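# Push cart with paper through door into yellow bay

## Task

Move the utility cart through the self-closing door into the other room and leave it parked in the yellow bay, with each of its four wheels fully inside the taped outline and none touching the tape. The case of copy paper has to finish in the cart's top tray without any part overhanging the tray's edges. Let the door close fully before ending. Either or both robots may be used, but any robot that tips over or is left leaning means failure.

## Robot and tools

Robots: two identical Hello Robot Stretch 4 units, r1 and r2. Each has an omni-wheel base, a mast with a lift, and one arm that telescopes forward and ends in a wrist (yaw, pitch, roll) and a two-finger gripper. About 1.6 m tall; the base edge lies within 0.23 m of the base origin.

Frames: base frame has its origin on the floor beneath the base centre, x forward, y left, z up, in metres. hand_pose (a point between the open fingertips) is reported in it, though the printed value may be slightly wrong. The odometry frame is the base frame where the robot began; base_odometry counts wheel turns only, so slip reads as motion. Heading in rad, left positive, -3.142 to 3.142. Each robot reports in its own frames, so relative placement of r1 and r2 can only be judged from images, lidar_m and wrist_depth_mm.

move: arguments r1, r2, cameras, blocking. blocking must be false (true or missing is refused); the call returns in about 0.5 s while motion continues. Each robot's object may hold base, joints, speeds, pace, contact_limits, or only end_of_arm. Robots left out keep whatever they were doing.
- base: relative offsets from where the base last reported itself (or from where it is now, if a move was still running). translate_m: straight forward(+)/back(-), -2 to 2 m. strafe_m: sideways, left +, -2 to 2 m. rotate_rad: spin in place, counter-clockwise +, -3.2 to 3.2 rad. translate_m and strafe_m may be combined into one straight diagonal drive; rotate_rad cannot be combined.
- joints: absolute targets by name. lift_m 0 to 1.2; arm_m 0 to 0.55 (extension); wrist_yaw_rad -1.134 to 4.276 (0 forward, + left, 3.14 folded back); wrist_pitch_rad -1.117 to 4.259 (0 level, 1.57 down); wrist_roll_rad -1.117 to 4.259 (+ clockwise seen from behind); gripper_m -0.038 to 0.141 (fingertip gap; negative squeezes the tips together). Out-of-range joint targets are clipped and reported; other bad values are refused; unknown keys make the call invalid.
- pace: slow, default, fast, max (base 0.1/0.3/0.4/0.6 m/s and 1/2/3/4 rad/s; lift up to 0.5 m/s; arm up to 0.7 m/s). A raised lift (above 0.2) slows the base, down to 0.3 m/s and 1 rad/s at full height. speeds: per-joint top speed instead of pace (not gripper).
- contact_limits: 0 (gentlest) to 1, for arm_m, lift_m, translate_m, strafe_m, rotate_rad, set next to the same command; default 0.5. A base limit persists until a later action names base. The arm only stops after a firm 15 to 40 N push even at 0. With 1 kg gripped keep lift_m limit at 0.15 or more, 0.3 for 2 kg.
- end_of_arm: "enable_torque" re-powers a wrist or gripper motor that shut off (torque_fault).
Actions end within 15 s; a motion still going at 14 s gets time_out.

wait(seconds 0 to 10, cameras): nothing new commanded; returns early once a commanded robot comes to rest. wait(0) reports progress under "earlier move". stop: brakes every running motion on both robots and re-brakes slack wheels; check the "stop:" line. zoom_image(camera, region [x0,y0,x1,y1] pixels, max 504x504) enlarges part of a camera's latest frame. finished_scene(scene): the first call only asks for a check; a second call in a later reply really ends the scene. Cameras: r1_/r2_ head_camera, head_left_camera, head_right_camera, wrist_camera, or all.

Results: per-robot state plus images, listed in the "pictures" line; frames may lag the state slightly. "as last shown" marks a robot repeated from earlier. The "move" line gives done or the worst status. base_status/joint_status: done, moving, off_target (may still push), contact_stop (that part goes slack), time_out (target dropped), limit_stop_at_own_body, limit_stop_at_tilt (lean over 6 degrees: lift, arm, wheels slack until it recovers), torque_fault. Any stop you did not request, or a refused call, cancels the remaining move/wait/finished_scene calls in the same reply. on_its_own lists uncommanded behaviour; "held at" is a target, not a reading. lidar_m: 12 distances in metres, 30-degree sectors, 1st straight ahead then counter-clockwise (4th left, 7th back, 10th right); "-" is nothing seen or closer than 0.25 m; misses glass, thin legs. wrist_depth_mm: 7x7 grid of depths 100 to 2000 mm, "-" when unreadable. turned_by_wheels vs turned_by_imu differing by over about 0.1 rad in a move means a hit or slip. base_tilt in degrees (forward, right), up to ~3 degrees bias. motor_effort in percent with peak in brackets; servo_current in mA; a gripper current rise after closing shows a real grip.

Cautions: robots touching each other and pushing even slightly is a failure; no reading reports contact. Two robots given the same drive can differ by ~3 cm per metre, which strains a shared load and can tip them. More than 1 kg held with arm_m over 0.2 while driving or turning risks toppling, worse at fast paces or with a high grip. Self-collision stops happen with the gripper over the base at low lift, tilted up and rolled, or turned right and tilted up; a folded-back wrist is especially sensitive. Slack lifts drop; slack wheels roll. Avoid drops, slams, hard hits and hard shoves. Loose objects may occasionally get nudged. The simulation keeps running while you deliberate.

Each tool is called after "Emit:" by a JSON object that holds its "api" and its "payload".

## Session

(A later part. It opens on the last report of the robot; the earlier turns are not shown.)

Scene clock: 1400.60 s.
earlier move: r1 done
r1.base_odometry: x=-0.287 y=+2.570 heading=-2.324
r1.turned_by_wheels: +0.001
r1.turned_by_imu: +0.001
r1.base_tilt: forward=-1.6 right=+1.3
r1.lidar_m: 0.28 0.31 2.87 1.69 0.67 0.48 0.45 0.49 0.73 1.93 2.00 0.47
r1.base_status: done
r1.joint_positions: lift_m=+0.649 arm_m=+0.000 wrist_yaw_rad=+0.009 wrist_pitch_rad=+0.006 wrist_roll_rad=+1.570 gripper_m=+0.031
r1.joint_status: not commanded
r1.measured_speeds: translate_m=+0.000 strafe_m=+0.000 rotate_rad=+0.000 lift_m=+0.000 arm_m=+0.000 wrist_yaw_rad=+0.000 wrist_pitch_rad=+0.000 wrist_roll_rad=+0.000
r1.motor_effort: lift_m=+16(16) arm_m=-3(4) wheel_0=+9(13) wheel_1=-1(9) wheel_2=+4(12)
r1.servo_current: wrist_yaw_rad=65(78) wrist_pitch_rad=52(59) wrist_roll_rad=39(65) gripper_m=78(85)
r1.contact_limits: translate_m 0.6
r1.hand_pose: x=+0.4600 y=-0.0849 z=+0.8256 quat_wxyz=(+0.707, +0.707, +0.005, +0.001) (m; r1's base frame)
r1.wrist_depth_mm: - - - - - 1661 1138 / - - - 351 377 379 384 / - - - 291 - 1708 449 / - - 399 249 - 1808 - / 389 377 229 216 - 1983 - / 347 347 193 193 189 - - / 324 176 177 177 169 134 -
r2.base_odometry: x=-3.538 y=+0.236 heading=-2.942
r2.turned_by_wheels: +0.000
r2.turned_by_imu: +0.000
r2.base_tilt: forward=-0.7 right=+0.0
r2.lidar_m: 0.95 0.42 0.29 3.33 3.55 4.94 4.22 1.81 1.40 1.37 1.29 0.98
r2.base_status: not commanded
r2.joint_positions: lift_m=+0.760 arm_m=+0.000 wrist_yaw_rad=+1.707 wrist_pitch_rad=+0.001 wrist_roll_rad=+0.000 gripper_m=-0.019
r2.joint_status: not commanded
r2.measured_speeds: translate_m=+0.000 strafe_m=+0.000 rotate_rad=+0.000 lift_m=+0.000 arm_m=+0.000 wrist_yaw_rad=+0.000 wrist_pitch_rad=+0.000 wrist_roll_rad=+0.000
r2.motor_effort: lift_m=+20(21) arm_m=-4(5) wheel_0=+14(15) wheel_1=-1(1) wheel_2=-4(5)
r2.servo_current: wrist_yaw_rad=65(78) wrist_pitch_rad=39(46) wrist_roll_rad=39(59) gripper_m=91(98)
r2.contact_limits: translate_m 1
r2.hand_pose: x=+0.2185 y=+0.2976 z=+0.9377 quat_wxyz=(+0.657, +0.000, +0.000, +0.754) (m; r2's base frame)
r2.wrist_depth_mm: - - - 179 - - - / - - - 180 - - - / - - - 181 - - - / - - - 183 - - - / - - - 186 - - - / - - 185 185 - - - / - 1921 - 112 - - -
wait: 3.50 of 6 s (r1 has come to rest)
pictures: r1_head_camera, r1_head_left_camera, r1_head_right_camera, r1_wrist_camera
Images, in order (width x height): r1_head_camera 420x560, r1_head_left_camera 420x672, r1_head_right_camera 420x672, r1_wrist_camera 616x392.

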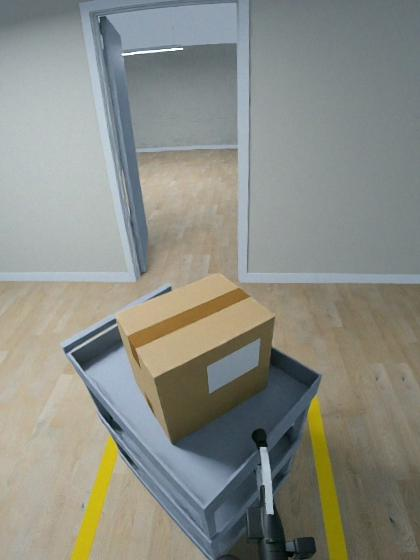

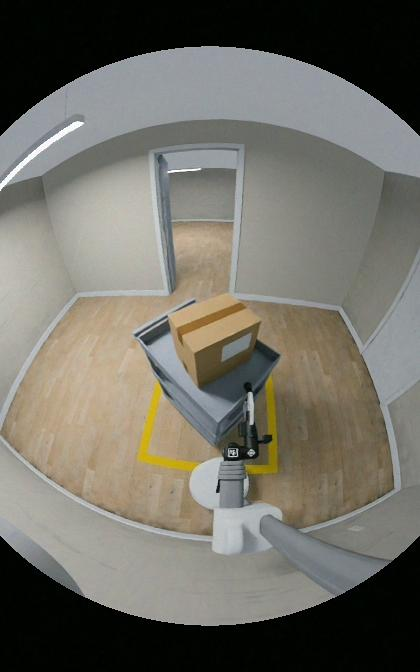

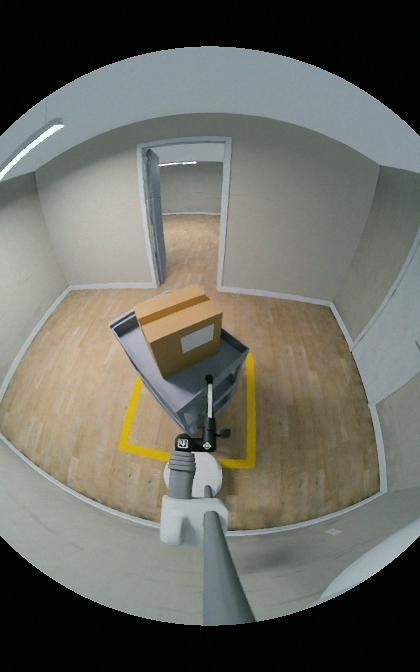

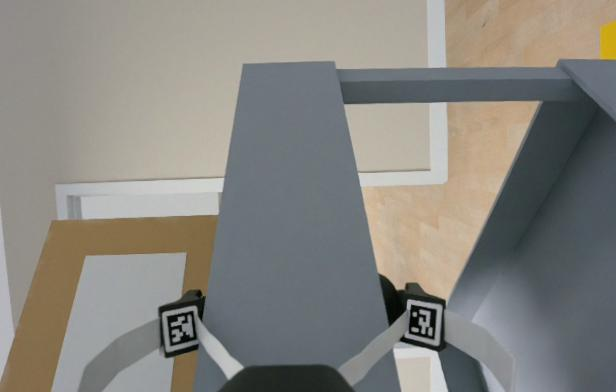

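Emit:
{"api": "move", "payload": {"blocking": false, "r1": {"base": {"translate_m": -0.013, "strafe_m": -0.104}, "joints": {"wrist_yaw_rad": 0.35}, "speeds": {"wrist_yaw_rad": 0.2}, "pace": "slow", "contact_limits": {"translate_m": 0.5}}, "cameras": []}}

Emit:
{"api": "wait", "payload": {"seconds": 4, "cameras": ["r1_wrist_camera", "r1_head_left_camera", "r1_head_camera"]}}

Scene clock: 1500.43 s.
move: r1 moving
r1.base_odometry: x=-0.295 y=+2.581 heading=-2.324
r1.turned_by_wheels: +0.000
r1.turned_by_imu: +0.000
r1.base_tilt: forward=-1.6 right=+1.3
r1.lidar_m: 0.28 0.32 2.89 1.60 0.65 0.49 0.44 0.48 0.73 1.90 1.98 0.53
r1.base_status: translate_m moving; strafe_m moving
r1.joint_positions: lift_m=+0.649 arm_m=+0.000 wrist_yaw_rad=+0.085 wrist_pitch_rad=+0.006 wrist_roll_rad=+1.570 gripper_m=+0.031
r1.joint_status: wrist_yaw_rad moving
r1.measured_speeds: translate_m=-0.006 strafe_m=-0.052 rotate_rad=+0.000 lift_m=+0.000 arm_m=+0.000 wrist_yaw_rad=+0.200 wrist_pitch_rad=+0.000 wrist_roll_rad=+0.000
r1.motor_effort: lift_m=+16(16) arm_m=+1(1) wheel_0=+8(12) wheel_1=-5(7) wheel_2=+0(3)
r1.servo_current: wrist_yaw_rad=46(78) wrist_pitch_rad=46(52) wrist_roll_rad=59(65) gripper_m=72(85)
r1.contact_limits: translate_m 0.5
r1.hand_pose: x=+0.4657 y=-0.0627 z=+0.8256 quat_wxyz=(+0.707, +0.706, +0.032, +0.028) (m; r1's base frame)
r1.wrist_depth_mm: - - - - - 1618 1160 / - - - 325 370 375 375 / - - - 276 - 1661 452 / - - 387 240 - 1983 - / 375 368 224 213 - - - / 342 343 191 191 187 - - / 322 312 173 177 167 132 -
r2.base_odometry: x=-3.538 y=+0.236 heading=-2.942
r2.turned_by_wheels: +0.000
r2.turned_by_imu: +0.000
r2.base_tilt: forward=-0.7 right=+0.1
r2.lidar_m: 0.97 0.44 0.29 3.31 3.57 4.93 4.23 1.80 1.41 1.35 1.31 0.99
r2.base_status: not commanded
r2.joint_positions: lift_m=+0.760 arm_m=+0.000 wrist_yaw_rad=+1.707 wrist_pitch_rad=+0.001 wrist_roll_rad=+0.000 gripper_m=-0.019
r2.joint_status: not commanded
r2.measured_speeds: translate_m=+0.000 strafe_m=+0.000 rotate_rad=+0.000 lift_m=+0.000 arm_m=+0.000 wrist_yaw_rad=+0.000 wrist_pitch_rad=+0.000 wrist_roll_rad=+0.000
r2.motor_effort: lift_m=+20(21) arm_m=-4(5) wheel_0=+14(14) wheel_1=+0(1) wheel_2=-4(5)
r2.servo_current: wrist_yaw_rad=59(65) wrist_pitch_rad=39(52) wrist_roll_rad=46(52) gripper_m=91(91)
r2.contact_limits: translate_m 1
r2.hand_pose: x=+0.2185 y=+0.2976 z=+0.9377 quat_wxyz=(+0.657, +0.000, +0.000, +0.754) (m; r2's base frame)
r2.wrist_depth_mm: - - - 179 - - - / - - - 180 - - - / - - - 182 - - - / - - - 183 - - - / - - - 185 - - - / - - 184 185 - - - / - 1921 - 112 - - -
pictures: none
No camera images: "cameras" was empty.

Scene clock: 1502.20 s.
earlier move: r1 done
r1.base_odometry: x=-0.354 y=+2.650 heading=-2.324
r1.turned_by_wheels: +0.000
r1.turned_by_imu: +0.000
r1.base_tilt: forward=-1.6 right=+1.3
r1.lidar_m: 0.33 0.29 2.98 1.60 0.65 0.47 0.45 0.48 0.71 1.80 1.88 2.36
r1.base_status: done
r1.joint_positions: lift_m=+0.649 arm_m=+0.000 wrist_yaw_rad=+0.347 wrist_pitch_rad=+0.006 wrist_roll_rad=+1.570 gripper_m=+0.031
r1.joint_status: all done
r1.measured_speeds: translate_m=+0.000 strafe_m=+0.000 rotate_rad=+0.000 lift_m=+0.000 arm_m=+0.000 wrist_yaw_rad=+0.000 wrist_pitch_rad=+0.000 wrist_roll_rad=+0.000
r1.motor_effort: lift_m=+16(16) arm_m=+3(3) wheel_0=+4(14) wheel_1=-3(7) wheel_2=+2(11)
r1.servo_current: wrist_yaw_rad=52(78) wrist_pitch_rad=46(52) wrist_roll_rad=39(65) gripper_m=85(85)
r1.contact_limits: translate_m 0.5
r1.hand_pose: x=+0.4718 y=+0.0160 z=+0.8256 quat_wxyz=(+0.697, +0.696, +0.124, +0.120) (m; r1's base frame)
r1.wrist_depth_mm: - - 290 291 322 324 322 / 1983 - 274 265 - 1661 430 / - - 377 240 - 1863 - / 364 366 227 222 - - - / 347 349 210 205 211 - - / 334 334 189 190 188 - - / 324 319 180 180 174 132 -
r2.base_odometry: x=-3.538 y=+0.236 heading=-2.942
r2.turned_by_wheels: +0.000
r2.turned_by_imu: +0.000
r2.base_tilt: forward=-0.7 right=+0.1
r2.lidar_m: 0.97 0.46 0.30 3.33 3.54 4.97 4.21 1.82 1.41 1.34 1.27 0.98
r2.base_status: not commanded
r2.joint_positions: lift_m=+0.760 arm_m=+0.000 wrist_yaw_rad=+1.707 wrist_pitch_rad=+0.001 wrist_roll_rad=+0.000 gripper_m=-0.019
r2.joint_status: not commanded
r2.measured_speeds: translate_m=+0.000 strafe_m=+0.000 rotate_rad=+0.000 lift_m=+0.000 arm_m=+0.000 wrist_yaw_rad=+0.000 wrist_pitch_rad=+0.000 wrist_roll_rad=+0.000
r2.motor_effort: lift_m=+21(21) arm_m=-4(5) wheel_0=+14(14) wheel_1=+0(1) wheel_2=-5(5)
r2.servo_current: wrist_yaw_rad=65(72) wrist_pitch_rad=46(52) wrist_roll_rad=52(59) gripper_m=91(98)
r2.contact_limits: translate_m 1
r2.hand_pose: x=+0.2185 y=+0.2976 z=+0.9377 quat_wxyz=(+0.657, +0.000, +0.000, +0.754) (m; r2's base frame)
r2.wrist_depth_mm: - - - 179 - - - / - - - 180 - - - / - - - 182 - - - / - - - 184 - - - / - - - 185 - - - / - - 185 185 - - - / - 1983 - 112 - - -
wait: 1.77 of 4 s (r1 has come to rest)
pictures: r1_head_camera, r1_head_left_camera, r1_wrist_camera
Images, in order (width x height): r1_head_camera 420x560, r1_head_left_camera 420x672, r1_wrist_camera 616x392.

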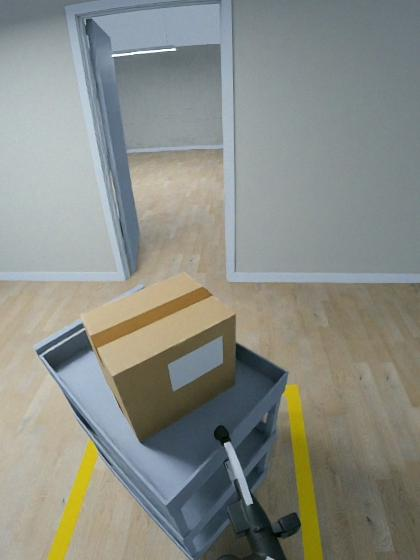

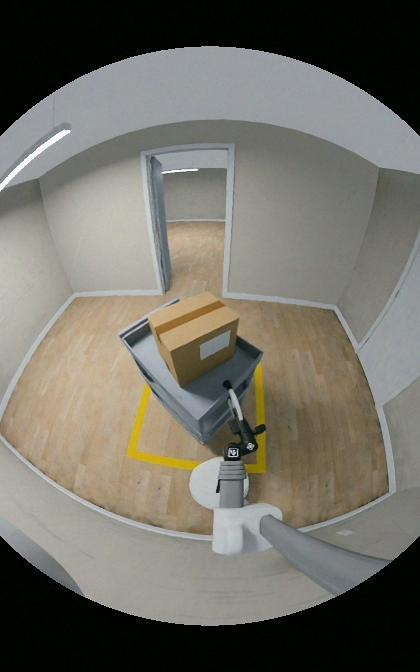

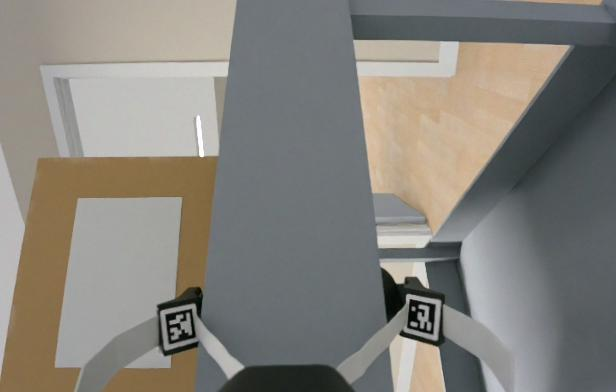

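Emit:
{"api": "move", "payload": {"blocking": false, "r1": {"joints": {"gripper_m": 0.141}}, "cameras": []}}

Emit:
{"api": "wait", "payload": {"seconds": 2, "cameras": ["r1_wrist_camera"]}}

Emit:
{"api": "move", "payload": {"blocking": false, "r1": {"base": {"translate_m": -0.055, "strafe_m": -0.02}, "pace": "slow"}, "cameras": []}}

Emit:
{"api": "wait", "payload": {"seconds": 2, "cameras": ["r1_wrist_camera", "r1_head_left_camera"]}}

Scene clock: 1554.07 s.
move: r1 moving
r1.base_odometry: x=-0.354 y=+2.651 heading=-2.324
r1.turned_by_wheels: +0.000
r1.turned_by_imu: +0.000
r1.base_tilt: forward=-1.6 right=+1.3
r1.lidar_m: 0.34 0.30 2.97 1.59 0.65 0.48 0.46 0.49 0.73 1.80 1.89 2.35
r1.base_status: not commanded
r1.joint_positions: lift_m=+0.649 arm_m=+0.000 wrist_yaw_rad=+0.347 wrist_pitch_rad=+0.006 wrist_roll_rad=+1.570 gripper_m=+0.050
r1.joint_status: gripper_m moving
r1.measured_speeds: translate_m=+0.000 strafe_m=+0.000 rotate_rad=+0.000 lift_m=+0.000 arm_m=+0.000 wrist_yaw_rad=+0.000 wrist_pitch_rad=+0.000 wrist_roll_rad=+0.000
r1.motor_effort: lift_m=+16(16) arm_m=+4(4) wheel_0=+4(5) wheel_1=-3(3) wheel_2=+0(2)
r1.servo_current: wrist_yaw_rad=59(59) wrist_pitch_rad=52(52) wrist_roll_rad=52(59) gripper_m=65(85)
r1.contact_limits: translate_m 0.5
r1.hand_pose: x=+0.4718 y=+0.0160 z=+0.8256 quat_wxyz=(+0.697, +0.696, +0.124, +0.120) (m; r1's base frame)
r1.wrist_depth_mm: - - 298 300 324 329 327 / 1983 - 279 270 - 1661 445 / - - 382 245 - 1863 - / 370 370 233 226 - - - / 353 353 213 208 788 - - / 336 338 192 193 188 - - / 324 177 181 182 178 - -
r2.base_odometry: x=-3.538 y=+0.236 heading=-2.942
r2.turned_by_wheels: +0.000
r2.turned_by_imu: +0.000
r2.base_tilt: forward=-0.7 right=+0.1
r2.lidar_m: 0.96 0.45 0.30 3.32 3.57 4.93 4.20 1.80 1.42 1.37 1.28 0.99
r2.base_status: not commanded
r2.joint_positions: lift_m=+0.760 arm_m=+0.000 wrist_yaw_rad=+1.707 wrist_pitch_rad=+0.001 wrist_roll_rad=+0.000 gripper_m=-0.019
r2.joint_status: not commanded
r2.measured_speeds: translate_m=+0.000 strafe_m=+0.000 rotate_rad=+0.000 lift_m=+0.000 arm_m=+0.000 wrist_yaw_rad=+0.000 wrist_pitch_rad=+0.000 wrist_roll_rad=+0.000
r2.motor_effort: lift_m=+20(21) arm_m=-4(5) wheel_0=+14(15) wheel_1=+0(1) wheel_2=-5(5)
r2.servo_current: wrist_yaw_rad=65(65) wrist_pitch_rad=39(46) wrist_roll_rad=39(59) gripper_m=91(98)
r2.contact_limits: translate_m 1
r2.hand_pose: x=+0.2185 y=+0.2976 z=+0.9377 quat_wxyz=(+0.657, +0.000, +0.000, +0.754) (m; r2's base frame)
r2.wrist_depth_mm: - - - 179 - - - / - - - 180 - - - / - - - 182 - - - / - - - 184 - - - / - - - 186 - - - / - - 185 185 - - - / - 1921 - 112 - - -
pictures: none
No camera images: "cameras" was empty.

Scene clock: 1555.63 s.
earlier move: r1 done
r1.base_odometry: x=-0.354 y=+2.651 heading=-2.324
r1.turned_by_wheels: +0.000
r1.turned_by_imu: +0.000
r1.base_tilt: forward=-1.6 right=+1.3
r1.lidar_m: 0.33 0.30 2.98 1.64 0.65 0.48 0.43 0.50 0.71 1.80 1.88 2.35
r1.base_status: not commanded
r1.joint_positions: lift_m=+0.649 arm_m=+0.000 wrist_yaw_rad=+0.347 wrist_pitch_rad=+0.006 wrist_roll_rad=+1.570 gripper_m=+0.141
r1.joint_status: all done
r1.measured_speeds: translate_m=+0.000 strafe_m=+0.000 rotate_rad=+0.000 lift_m=+0.000 arm_m=+0.000 wrist_yaw_rad=+0.000 wrist_pitch_rad=+0.000 wrist_roll_rad=+0.000
r1.motor_effort: lift_m=+16(16) arm_m=+3(4) wheel_0=+4(5) wheel_1=-3(3) wheel_2=-1(2)
r1.servo_current: wrist_yaw_rad=59(59) wrist_pitch_rad=46(52) wrist_roll_rad=39(72) gripper_m=46(91)
r1.contact_limits: translate_m 0.5
r1.hand_pose: x=+0.4718 y=+0.0160 z=+0.8256 quat_wxyz=(+0.697, +0.696, +0.124, +0.120) (m; r1's base frame)
r1.wrist_depth_mm: - - 306 314 330 332 334 / - - 285 279 - 1708 427 / - - - 253 - 1808 - / 379 375 239 232 - - - / 362 362 220 213 - - - / 345 213 200 198 197 193 - / 329 325 186 163 186 - -
r2.base_odometry: x=-3.538 y=+0.236 heading=-2.942
r2.turned_by_wheels: +0.000
r2.turned_by_imu: +0.000
r2.base_tilt: forward=-0.7 right=+0.0
r2.lidar_m: 0.95 0.47 0.28 3.32 3.54 4.92 4.20 1.85 1.40 1.35 1.29 0.97
r2.base_status: not commanded
r2.joint_positions: lift_m=+0.760 arm_m=+0.000 wrist_yaw_rad=+1.707 wrist_pitch_rad=+0.001 wrist_roll_rad=+0.000 gripper_m=-0.019
r2.joint_status: not commanded
r2.measured_speeds: translate_m=+0.000 strafe_m=+0.000 rotate_rad=+0.000 lift_m=+0.000 arm_m=+0.000 wrist_yaw_rad=+0.000 wrist_pitch_rad=+0.000 wrist_roll_rad=+0.000
r2.motor_effort: lift_m=+20(21) arm_m=-4(5) wheel_0=+14(15) wheel_1=+0(1) wheel_2=-4(5)
r2.servo_current: wrist_yaw_rad=59(72) wrist_pitch_rad=39(46) wrist_roll_rad=39(59) gripper_m=85(98)
r2.contact_limits: translate_m 1
r2.hand_pose: x=+0.2185 y=+0.2976 z=+0.9377 quat_wxyz=(+0.657, +0.000, +0.000, +0.754) (m; r2's base frame)
r2.wrist_depth_mm: - - - 180 - - - / - - - 180 - - - / - - - 182 - - - / - - - 183 - - - / - - - 185 - - - / - - 185 184 - - - / - 1983 - 112 - - -
wait: 1.57 of 2 s (r1 has come to rest)
pictures: r1_wrist_camera
Images, in order (width x height): r1_wrist_camera 616x392.

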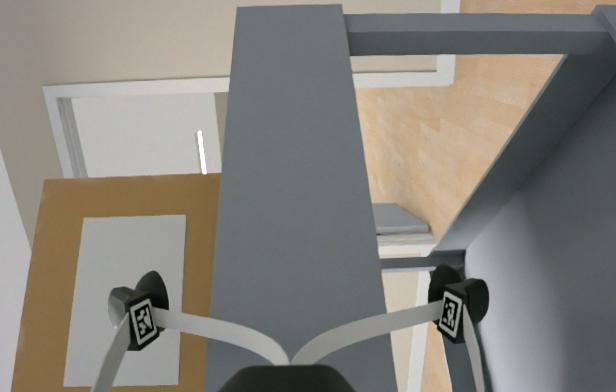

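Scene clock: 1556.13 s.
move: r1 moving
r1.base_odometry: x=-0.349 y=+2.663 heading=-2.325
r1.turned_by_wheels: +0.000
r1.turned_by_imu: +0.000
r1.base_tilt: forward=-1.6 right=+1.3
r1.lidar_m: 0.36 0.30 2.98 1.52 0.62 0.46 0.45 0.46 0.71 1.77 1.89 2.40
r1.base_status: translate_m moving; strafe_m moving
r1.joint_positions: lift_m=+0.649 arm_m=+0.000 wrist_yaw_rad=+0.347 wrist_pitch_rad=+0.006 wrist_roll_rad=+1.570 gripper_m=+0.141
r1.joint_status: not commanded
r1.measured_speeds: translate_m=-0.049 strafe_m=-0.017 rotate_rad=-0.003 lift_m=+0.000 arm_m=+0.000 wrist_yaw_rad=+0.000 wrist_pitch_rad=+0.000 wrist_roll_rad=+0.000
r1.motor_effort: lift_m=+16(16) arm_m=+4(4) wheel_0=-4(4) wheel_1=-7(7) wheel_2=+5(7)
r1.servo_current: wrist_yaw_rad=52(59) wrist_pitch_rad=59(59) wrist_roll_rad=59(59) gripper_m=46(46)
r1.hand_pose: x=+0.4718 y=+0.0160 z=+0.8256 quat_wxyz=(+0.697, +0.696, +0.124, +0.120) (m; r1's base frame)
r1.wrist_depth_mm: - - - 327 338 340 345 / - - 307 293 - 1661 436 / - - - 266 - 1808 - / - 389 387 243 - - - / 375 368 364 224 - - - / 353 211 208 207 208 193 - / 340 336 334 163 198 - -
r2.base_odometry: x=-3.538 y=+0.236 heading=-2.942
r2.turned_by_wheels: +0.000
r2.turned_by_imu: +0.000
r2.base_tilt: forward=-0.7 right=+0.0
r2.lidar_m: 0.95 0.46 0.28 3.31 3.57 4.94 4.21 1.84 1.38 1.35 1.29 0.97
r2.base_status: not commanded
r2.joint_positions: lift_m=+0.760 arm_m=+0.000 wrist_yaw_rad=+1.707 wrist_pitch_rad=+0.001 wrist_roll_rad=+0.000 gripper_m=-0.019
r2.joint_status: not commanded
r2.measured_speeds: translate_m=+0.000 strafe_m=+0.000 rotate_rad=+0.000 lift_m=+0.000 arm_m=+0.000 wrist_yaw_rad=+0.000 wrist_pitch_rad=+0.000 wrist_roll_rad=+0.000
r2.motor_effort: lift_m=+20(21) arm_m=-4(5) wheel_0=+14(14) wheel_1=+0(1) wheel_2=-4(5)
r2.servo_current: wrist_yaw_rad=52(65) wrist_pitch_rad=33(46) wrist_roll_rad=26(59) gripper_m=91(98)
r2.contact_limits: translate_m 1
r2.hand_pose: x=+0.2185 y=+0.2976 z=+0.9377 quat_wxyz=(+0.657, +0.000, +0.000, +0.754) (m; r2's base frame)
r2.wrist_depth_mm: - - - 180 - - - / - - - 180 - - - / - - - 182 - - - / - - - 183 - - - / - - - 185 - - - / - - 185 185 - - - / - 1983 - 112 - - -
pictures: none
No camera images: "cameras" was empty.

Scene clock: 1557.40 s.
earlier move: r1 done
r1.base_odometry: x=-0.331 y=+2.704 heading=-2.325
r1.turned_by_wheels: +0.000
r1.turned_by_imu: +0.000
r1.base_tilt: forward=-1.6 right=+1.2
r1.lidar_m: 0.40 0.35 2.99 1.40 0.57 0.42 0.39 0.44 0.65 1.76 1.88 2.43
r1.base_status: done
r1.joint_positions: lift_m=+0.649 arm_m=+0.000 wrist_yaw_rad=+0.347 wrist_pitch_rad=+0.006 wrist_roll_rad=+1.570 gripper_m=+0.141
r1.joint_status: not commanded
r1.measured_speeds: translate_m=+0.000 strafe_m=+0.000 rotate_rad=+0.000 lift_m=+0.000 arm_m=+0.000 wrist_yaw_rad=+0.000 wrist_pitch_rad=+0.000 wrist_roll_rad=+0.000
r1.motor_effort: lift_m=+16(16) arm_m=+3(4) wheel_0=-4(6) wheel_1=-1(8) wheel_2=+2(7)
r1.servo_current: wrist_yaw_rad=72(72) wrist_pitch_rad=39(59) wrist_roll_rad=46(65) gripper_m=46(52)
r1.hand_pose: x=+0.4718 y=+0.0160 z=+0.8256 quat_wxyz=(+0.697, +0.696, +0.124, +0.120) (m; r1's base frame)
r1.wrist_depth_mm: - - - 387 387 1537 1160 / - - - 351 - 1464 449 / - - - 317 - 1983 - / - 436 433 291 - - - / - 413 407 268 - - - / - 211 252 249 244 194 - / - 377 377 151 - - -
r2.base_odometry: x=-3.538 y=+0.236 heading=-2.942
r2.turned_by_wheels: +0.000
r2.turned_by_imu: +0.000
r2.base_tilt: forward=-0.8 right=+0.1
r2.lidar_m: 0.95 0.45 0.31 3.31 3.54 4.95 4.22 1.84 1.40 1.37 1.27 0.98
r2.base_status: not commanded
r2.joint_positions: lift_m=+0.760 arm_m=+0.000 wrist_yaw_rad=+1.707 wrist_pitch_rad=+0.001 wrist_roll_rad=+0.000 gripper_m=-0.019
r2.joint_status: not commanded
r2.measured_speeds: translate_m=+0.000 strafe_m=+0.000 rotate_rad=+0.000 lift_m=+0.000 arm_m=+0.000 wrist_yaw_rad=+0.000 wrist_pitch_rad=+0.000 wrist_roll_rad=+0.000
r2.motor_effort: lift_m=+20(21) arm_m=-4(5) wheel_0=+14(15) wheel_1=+0(1) wheel_2=-5(5)
r2.servo_current: wrist_yaw_rad=72(72) wrist_pitch_rad=39(46) wrist_roll_rad=33(65) gripper_m=91(98)
r2.contact_limits: translate_m 1
r2.hand_pose: x=+0.2185 y=+0.2976 z=+0.9377 quat_wxyz=(+0.657, +0.000, +0.000, +0.754) (m; r2's base frame)
r2.wrist_depth_mm: - - - 179 - - - / - - - 181 - - - / - - - 182 - - - / - - - 183 - - - / - - - 185 - - - / - - 184 185 - - - / - 1921 - 112 - - -
wait: 1.27 of 2 s (r1 has come to rest)
pictures: r1_head_left_camera, r1_wrist_camera
Images, in order (width x height): r1_head_left_camera 420x672, r1_wrist_camera 616x392.

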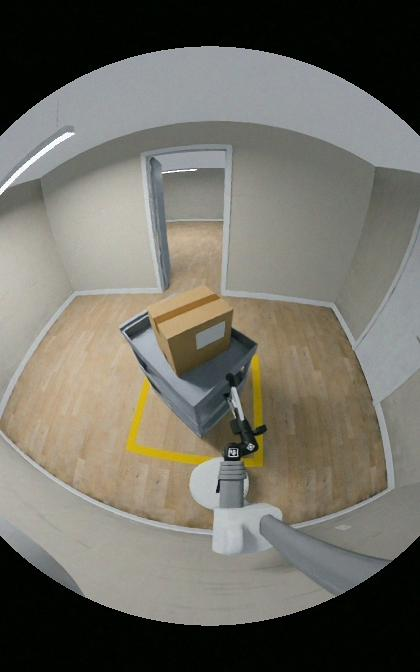

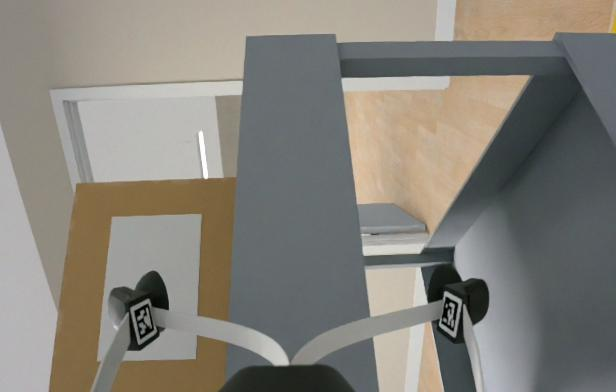

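Emit:
{"api": "move", "payload": {"blocking": false, "cameras": ["r1_head_left_camera", "r1_head_right_camera", "r1_head_camera", "r1_wrist_camera"]}}

Scene clock: 1594.13 s.
r1.base_odometry: x=-0.331 y=+2.704 heading=-2.325
r1.turned_by_wheels: +0.000
r1.turned_by_imu: +0.000
r1.base_tilt: forward=-1.6 right=+1.3
r1.lidar_m: 0.40 0.36 3.02 1.41 0.56 0.42 0.39 0.43 0.62 1.78 1.89 2.45
r1.base_status: done
r1.joint_positions: lift_m=+0.649 arm_m=+0.000 wrist_yaw_rad=+0.347 wrist_pitch_rad=+0.006 wrist_roll_rad=+1.570 gripper_m=+0.141
r1.joint_status: not commanded
r1.measured_speeds: translate_m=+0.000 strafe_m=+0.000 rotate_rad=+0.000 lift_m=+0.000 arm_m=+0.000 wrist_yaw_rad=+0.000 wrist_pitch_rad=+0.000 wrist_roll_rad=+0.000
r1.motor_effort: lift_m=+16(16) arm_m=+4(4) wheel_0=-4(6) wheel_1=-2(8) wheel_2=+2(7)
r1.servo_current: wrist_yaw_rad=46(72) wrist_pitch_rad=46(59) wrist_roll_rad=52(65) gripper_m=46(52)
r1.hand_pose: x=+0.4718 y=+0.0160 z=+0.8256 quat_wxyz=(+0.697, +0.696, +0.124, +0.120) (m; r1's base frame)
r1.wrist_depth_mm: - - - 382 387 1537 1160 / - - - 351 - 1464 449 / - - - 319 - 1921 - / - 436 433 291 - - - / - 415 410 267 - - - / - 210 252 248 244 193 - / - 377 377 151 - - -
r2.base_odometry: x=-3.538 y=+0.236 heading=-2.942
r2.turned_by_wheels: +0.000
r2.turned_by_imu: +0.000
r2.base_tilt: forward=-0.7 right=+0.1
r2.lidar_m: 0.95 0.46 0.29 3.31 3.54 4.94 4.25 1.84 1.39 1.36 1.30 0.99
r2.base_status: not commanded
r2.joint_positions: lift_m=+0.760 arm_m=+0.000 wrist_yaw_rad=+1.707 wrist_pitch_rad=+0.001 wrist_roll_rad=+0.000 gripper_m=-0.019
r2.joint_status: not commanded
r2.measured_speeds: translate_m=+0.000 strafe_m=+0.000 rotate_rad=+0.000 lift_m=+0.000 arm_m=+0.000 wrist_yaw_rad=+0.000 wrist_pitch_rad=+0.000 wrist_roll_rad=+0.000
r2.motor_effort: lift_m=+20(21) arm_m=-4(5) wheel_0=+14(15) wheel_1=+0(1) wheel_2=-4(5)
r2.servo_current: wrist_yaw_rad=52(72) wrist_pitch_rad=46(46) wrist_roll_rad=59(65) gripper_m=85(98)
r2.contact_limits: translate_m 1
r2.hand_pose: x=+0.2185 y=+0.2976 z=+0.9377 quat_wxyz=(+0.657, +0.000, +0.000, +0.754) (m; r2's base frame)
r2.wrist_depth_mm: - - - 179 - - - / - - - 180 - - - / - - - 182 - - - / - - - 183 - - - / - - - 185 - - - / - - 185 185 - - - / - 1921 - 112 - - -
pictures: r1_head_camera, r1_head_left_camera, r1_head_right_camera, r1_wrist_camera
Images, in order (width x height): r1_head_camera 420x560, r1_head_left_camera 420x672, r1_head_right_camera 420x672, r1_wrist_camera 616x392.

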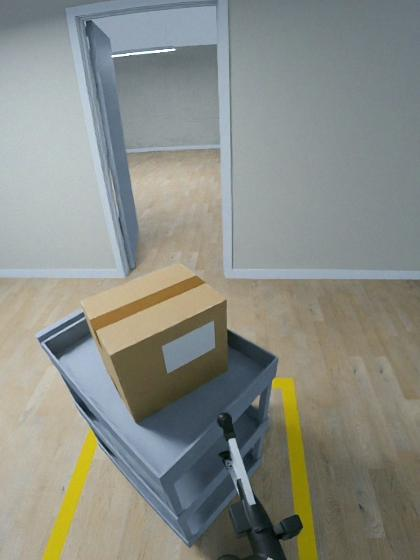

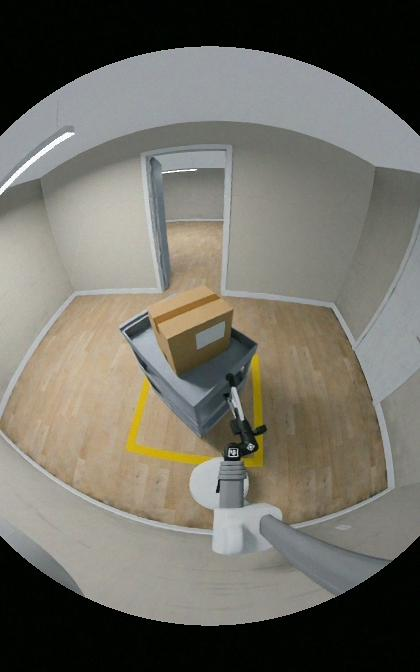

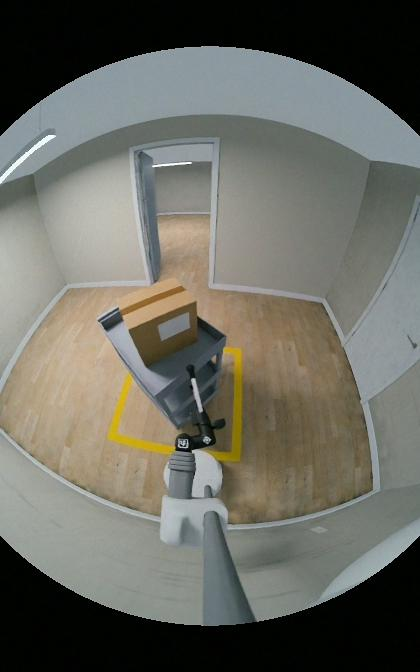

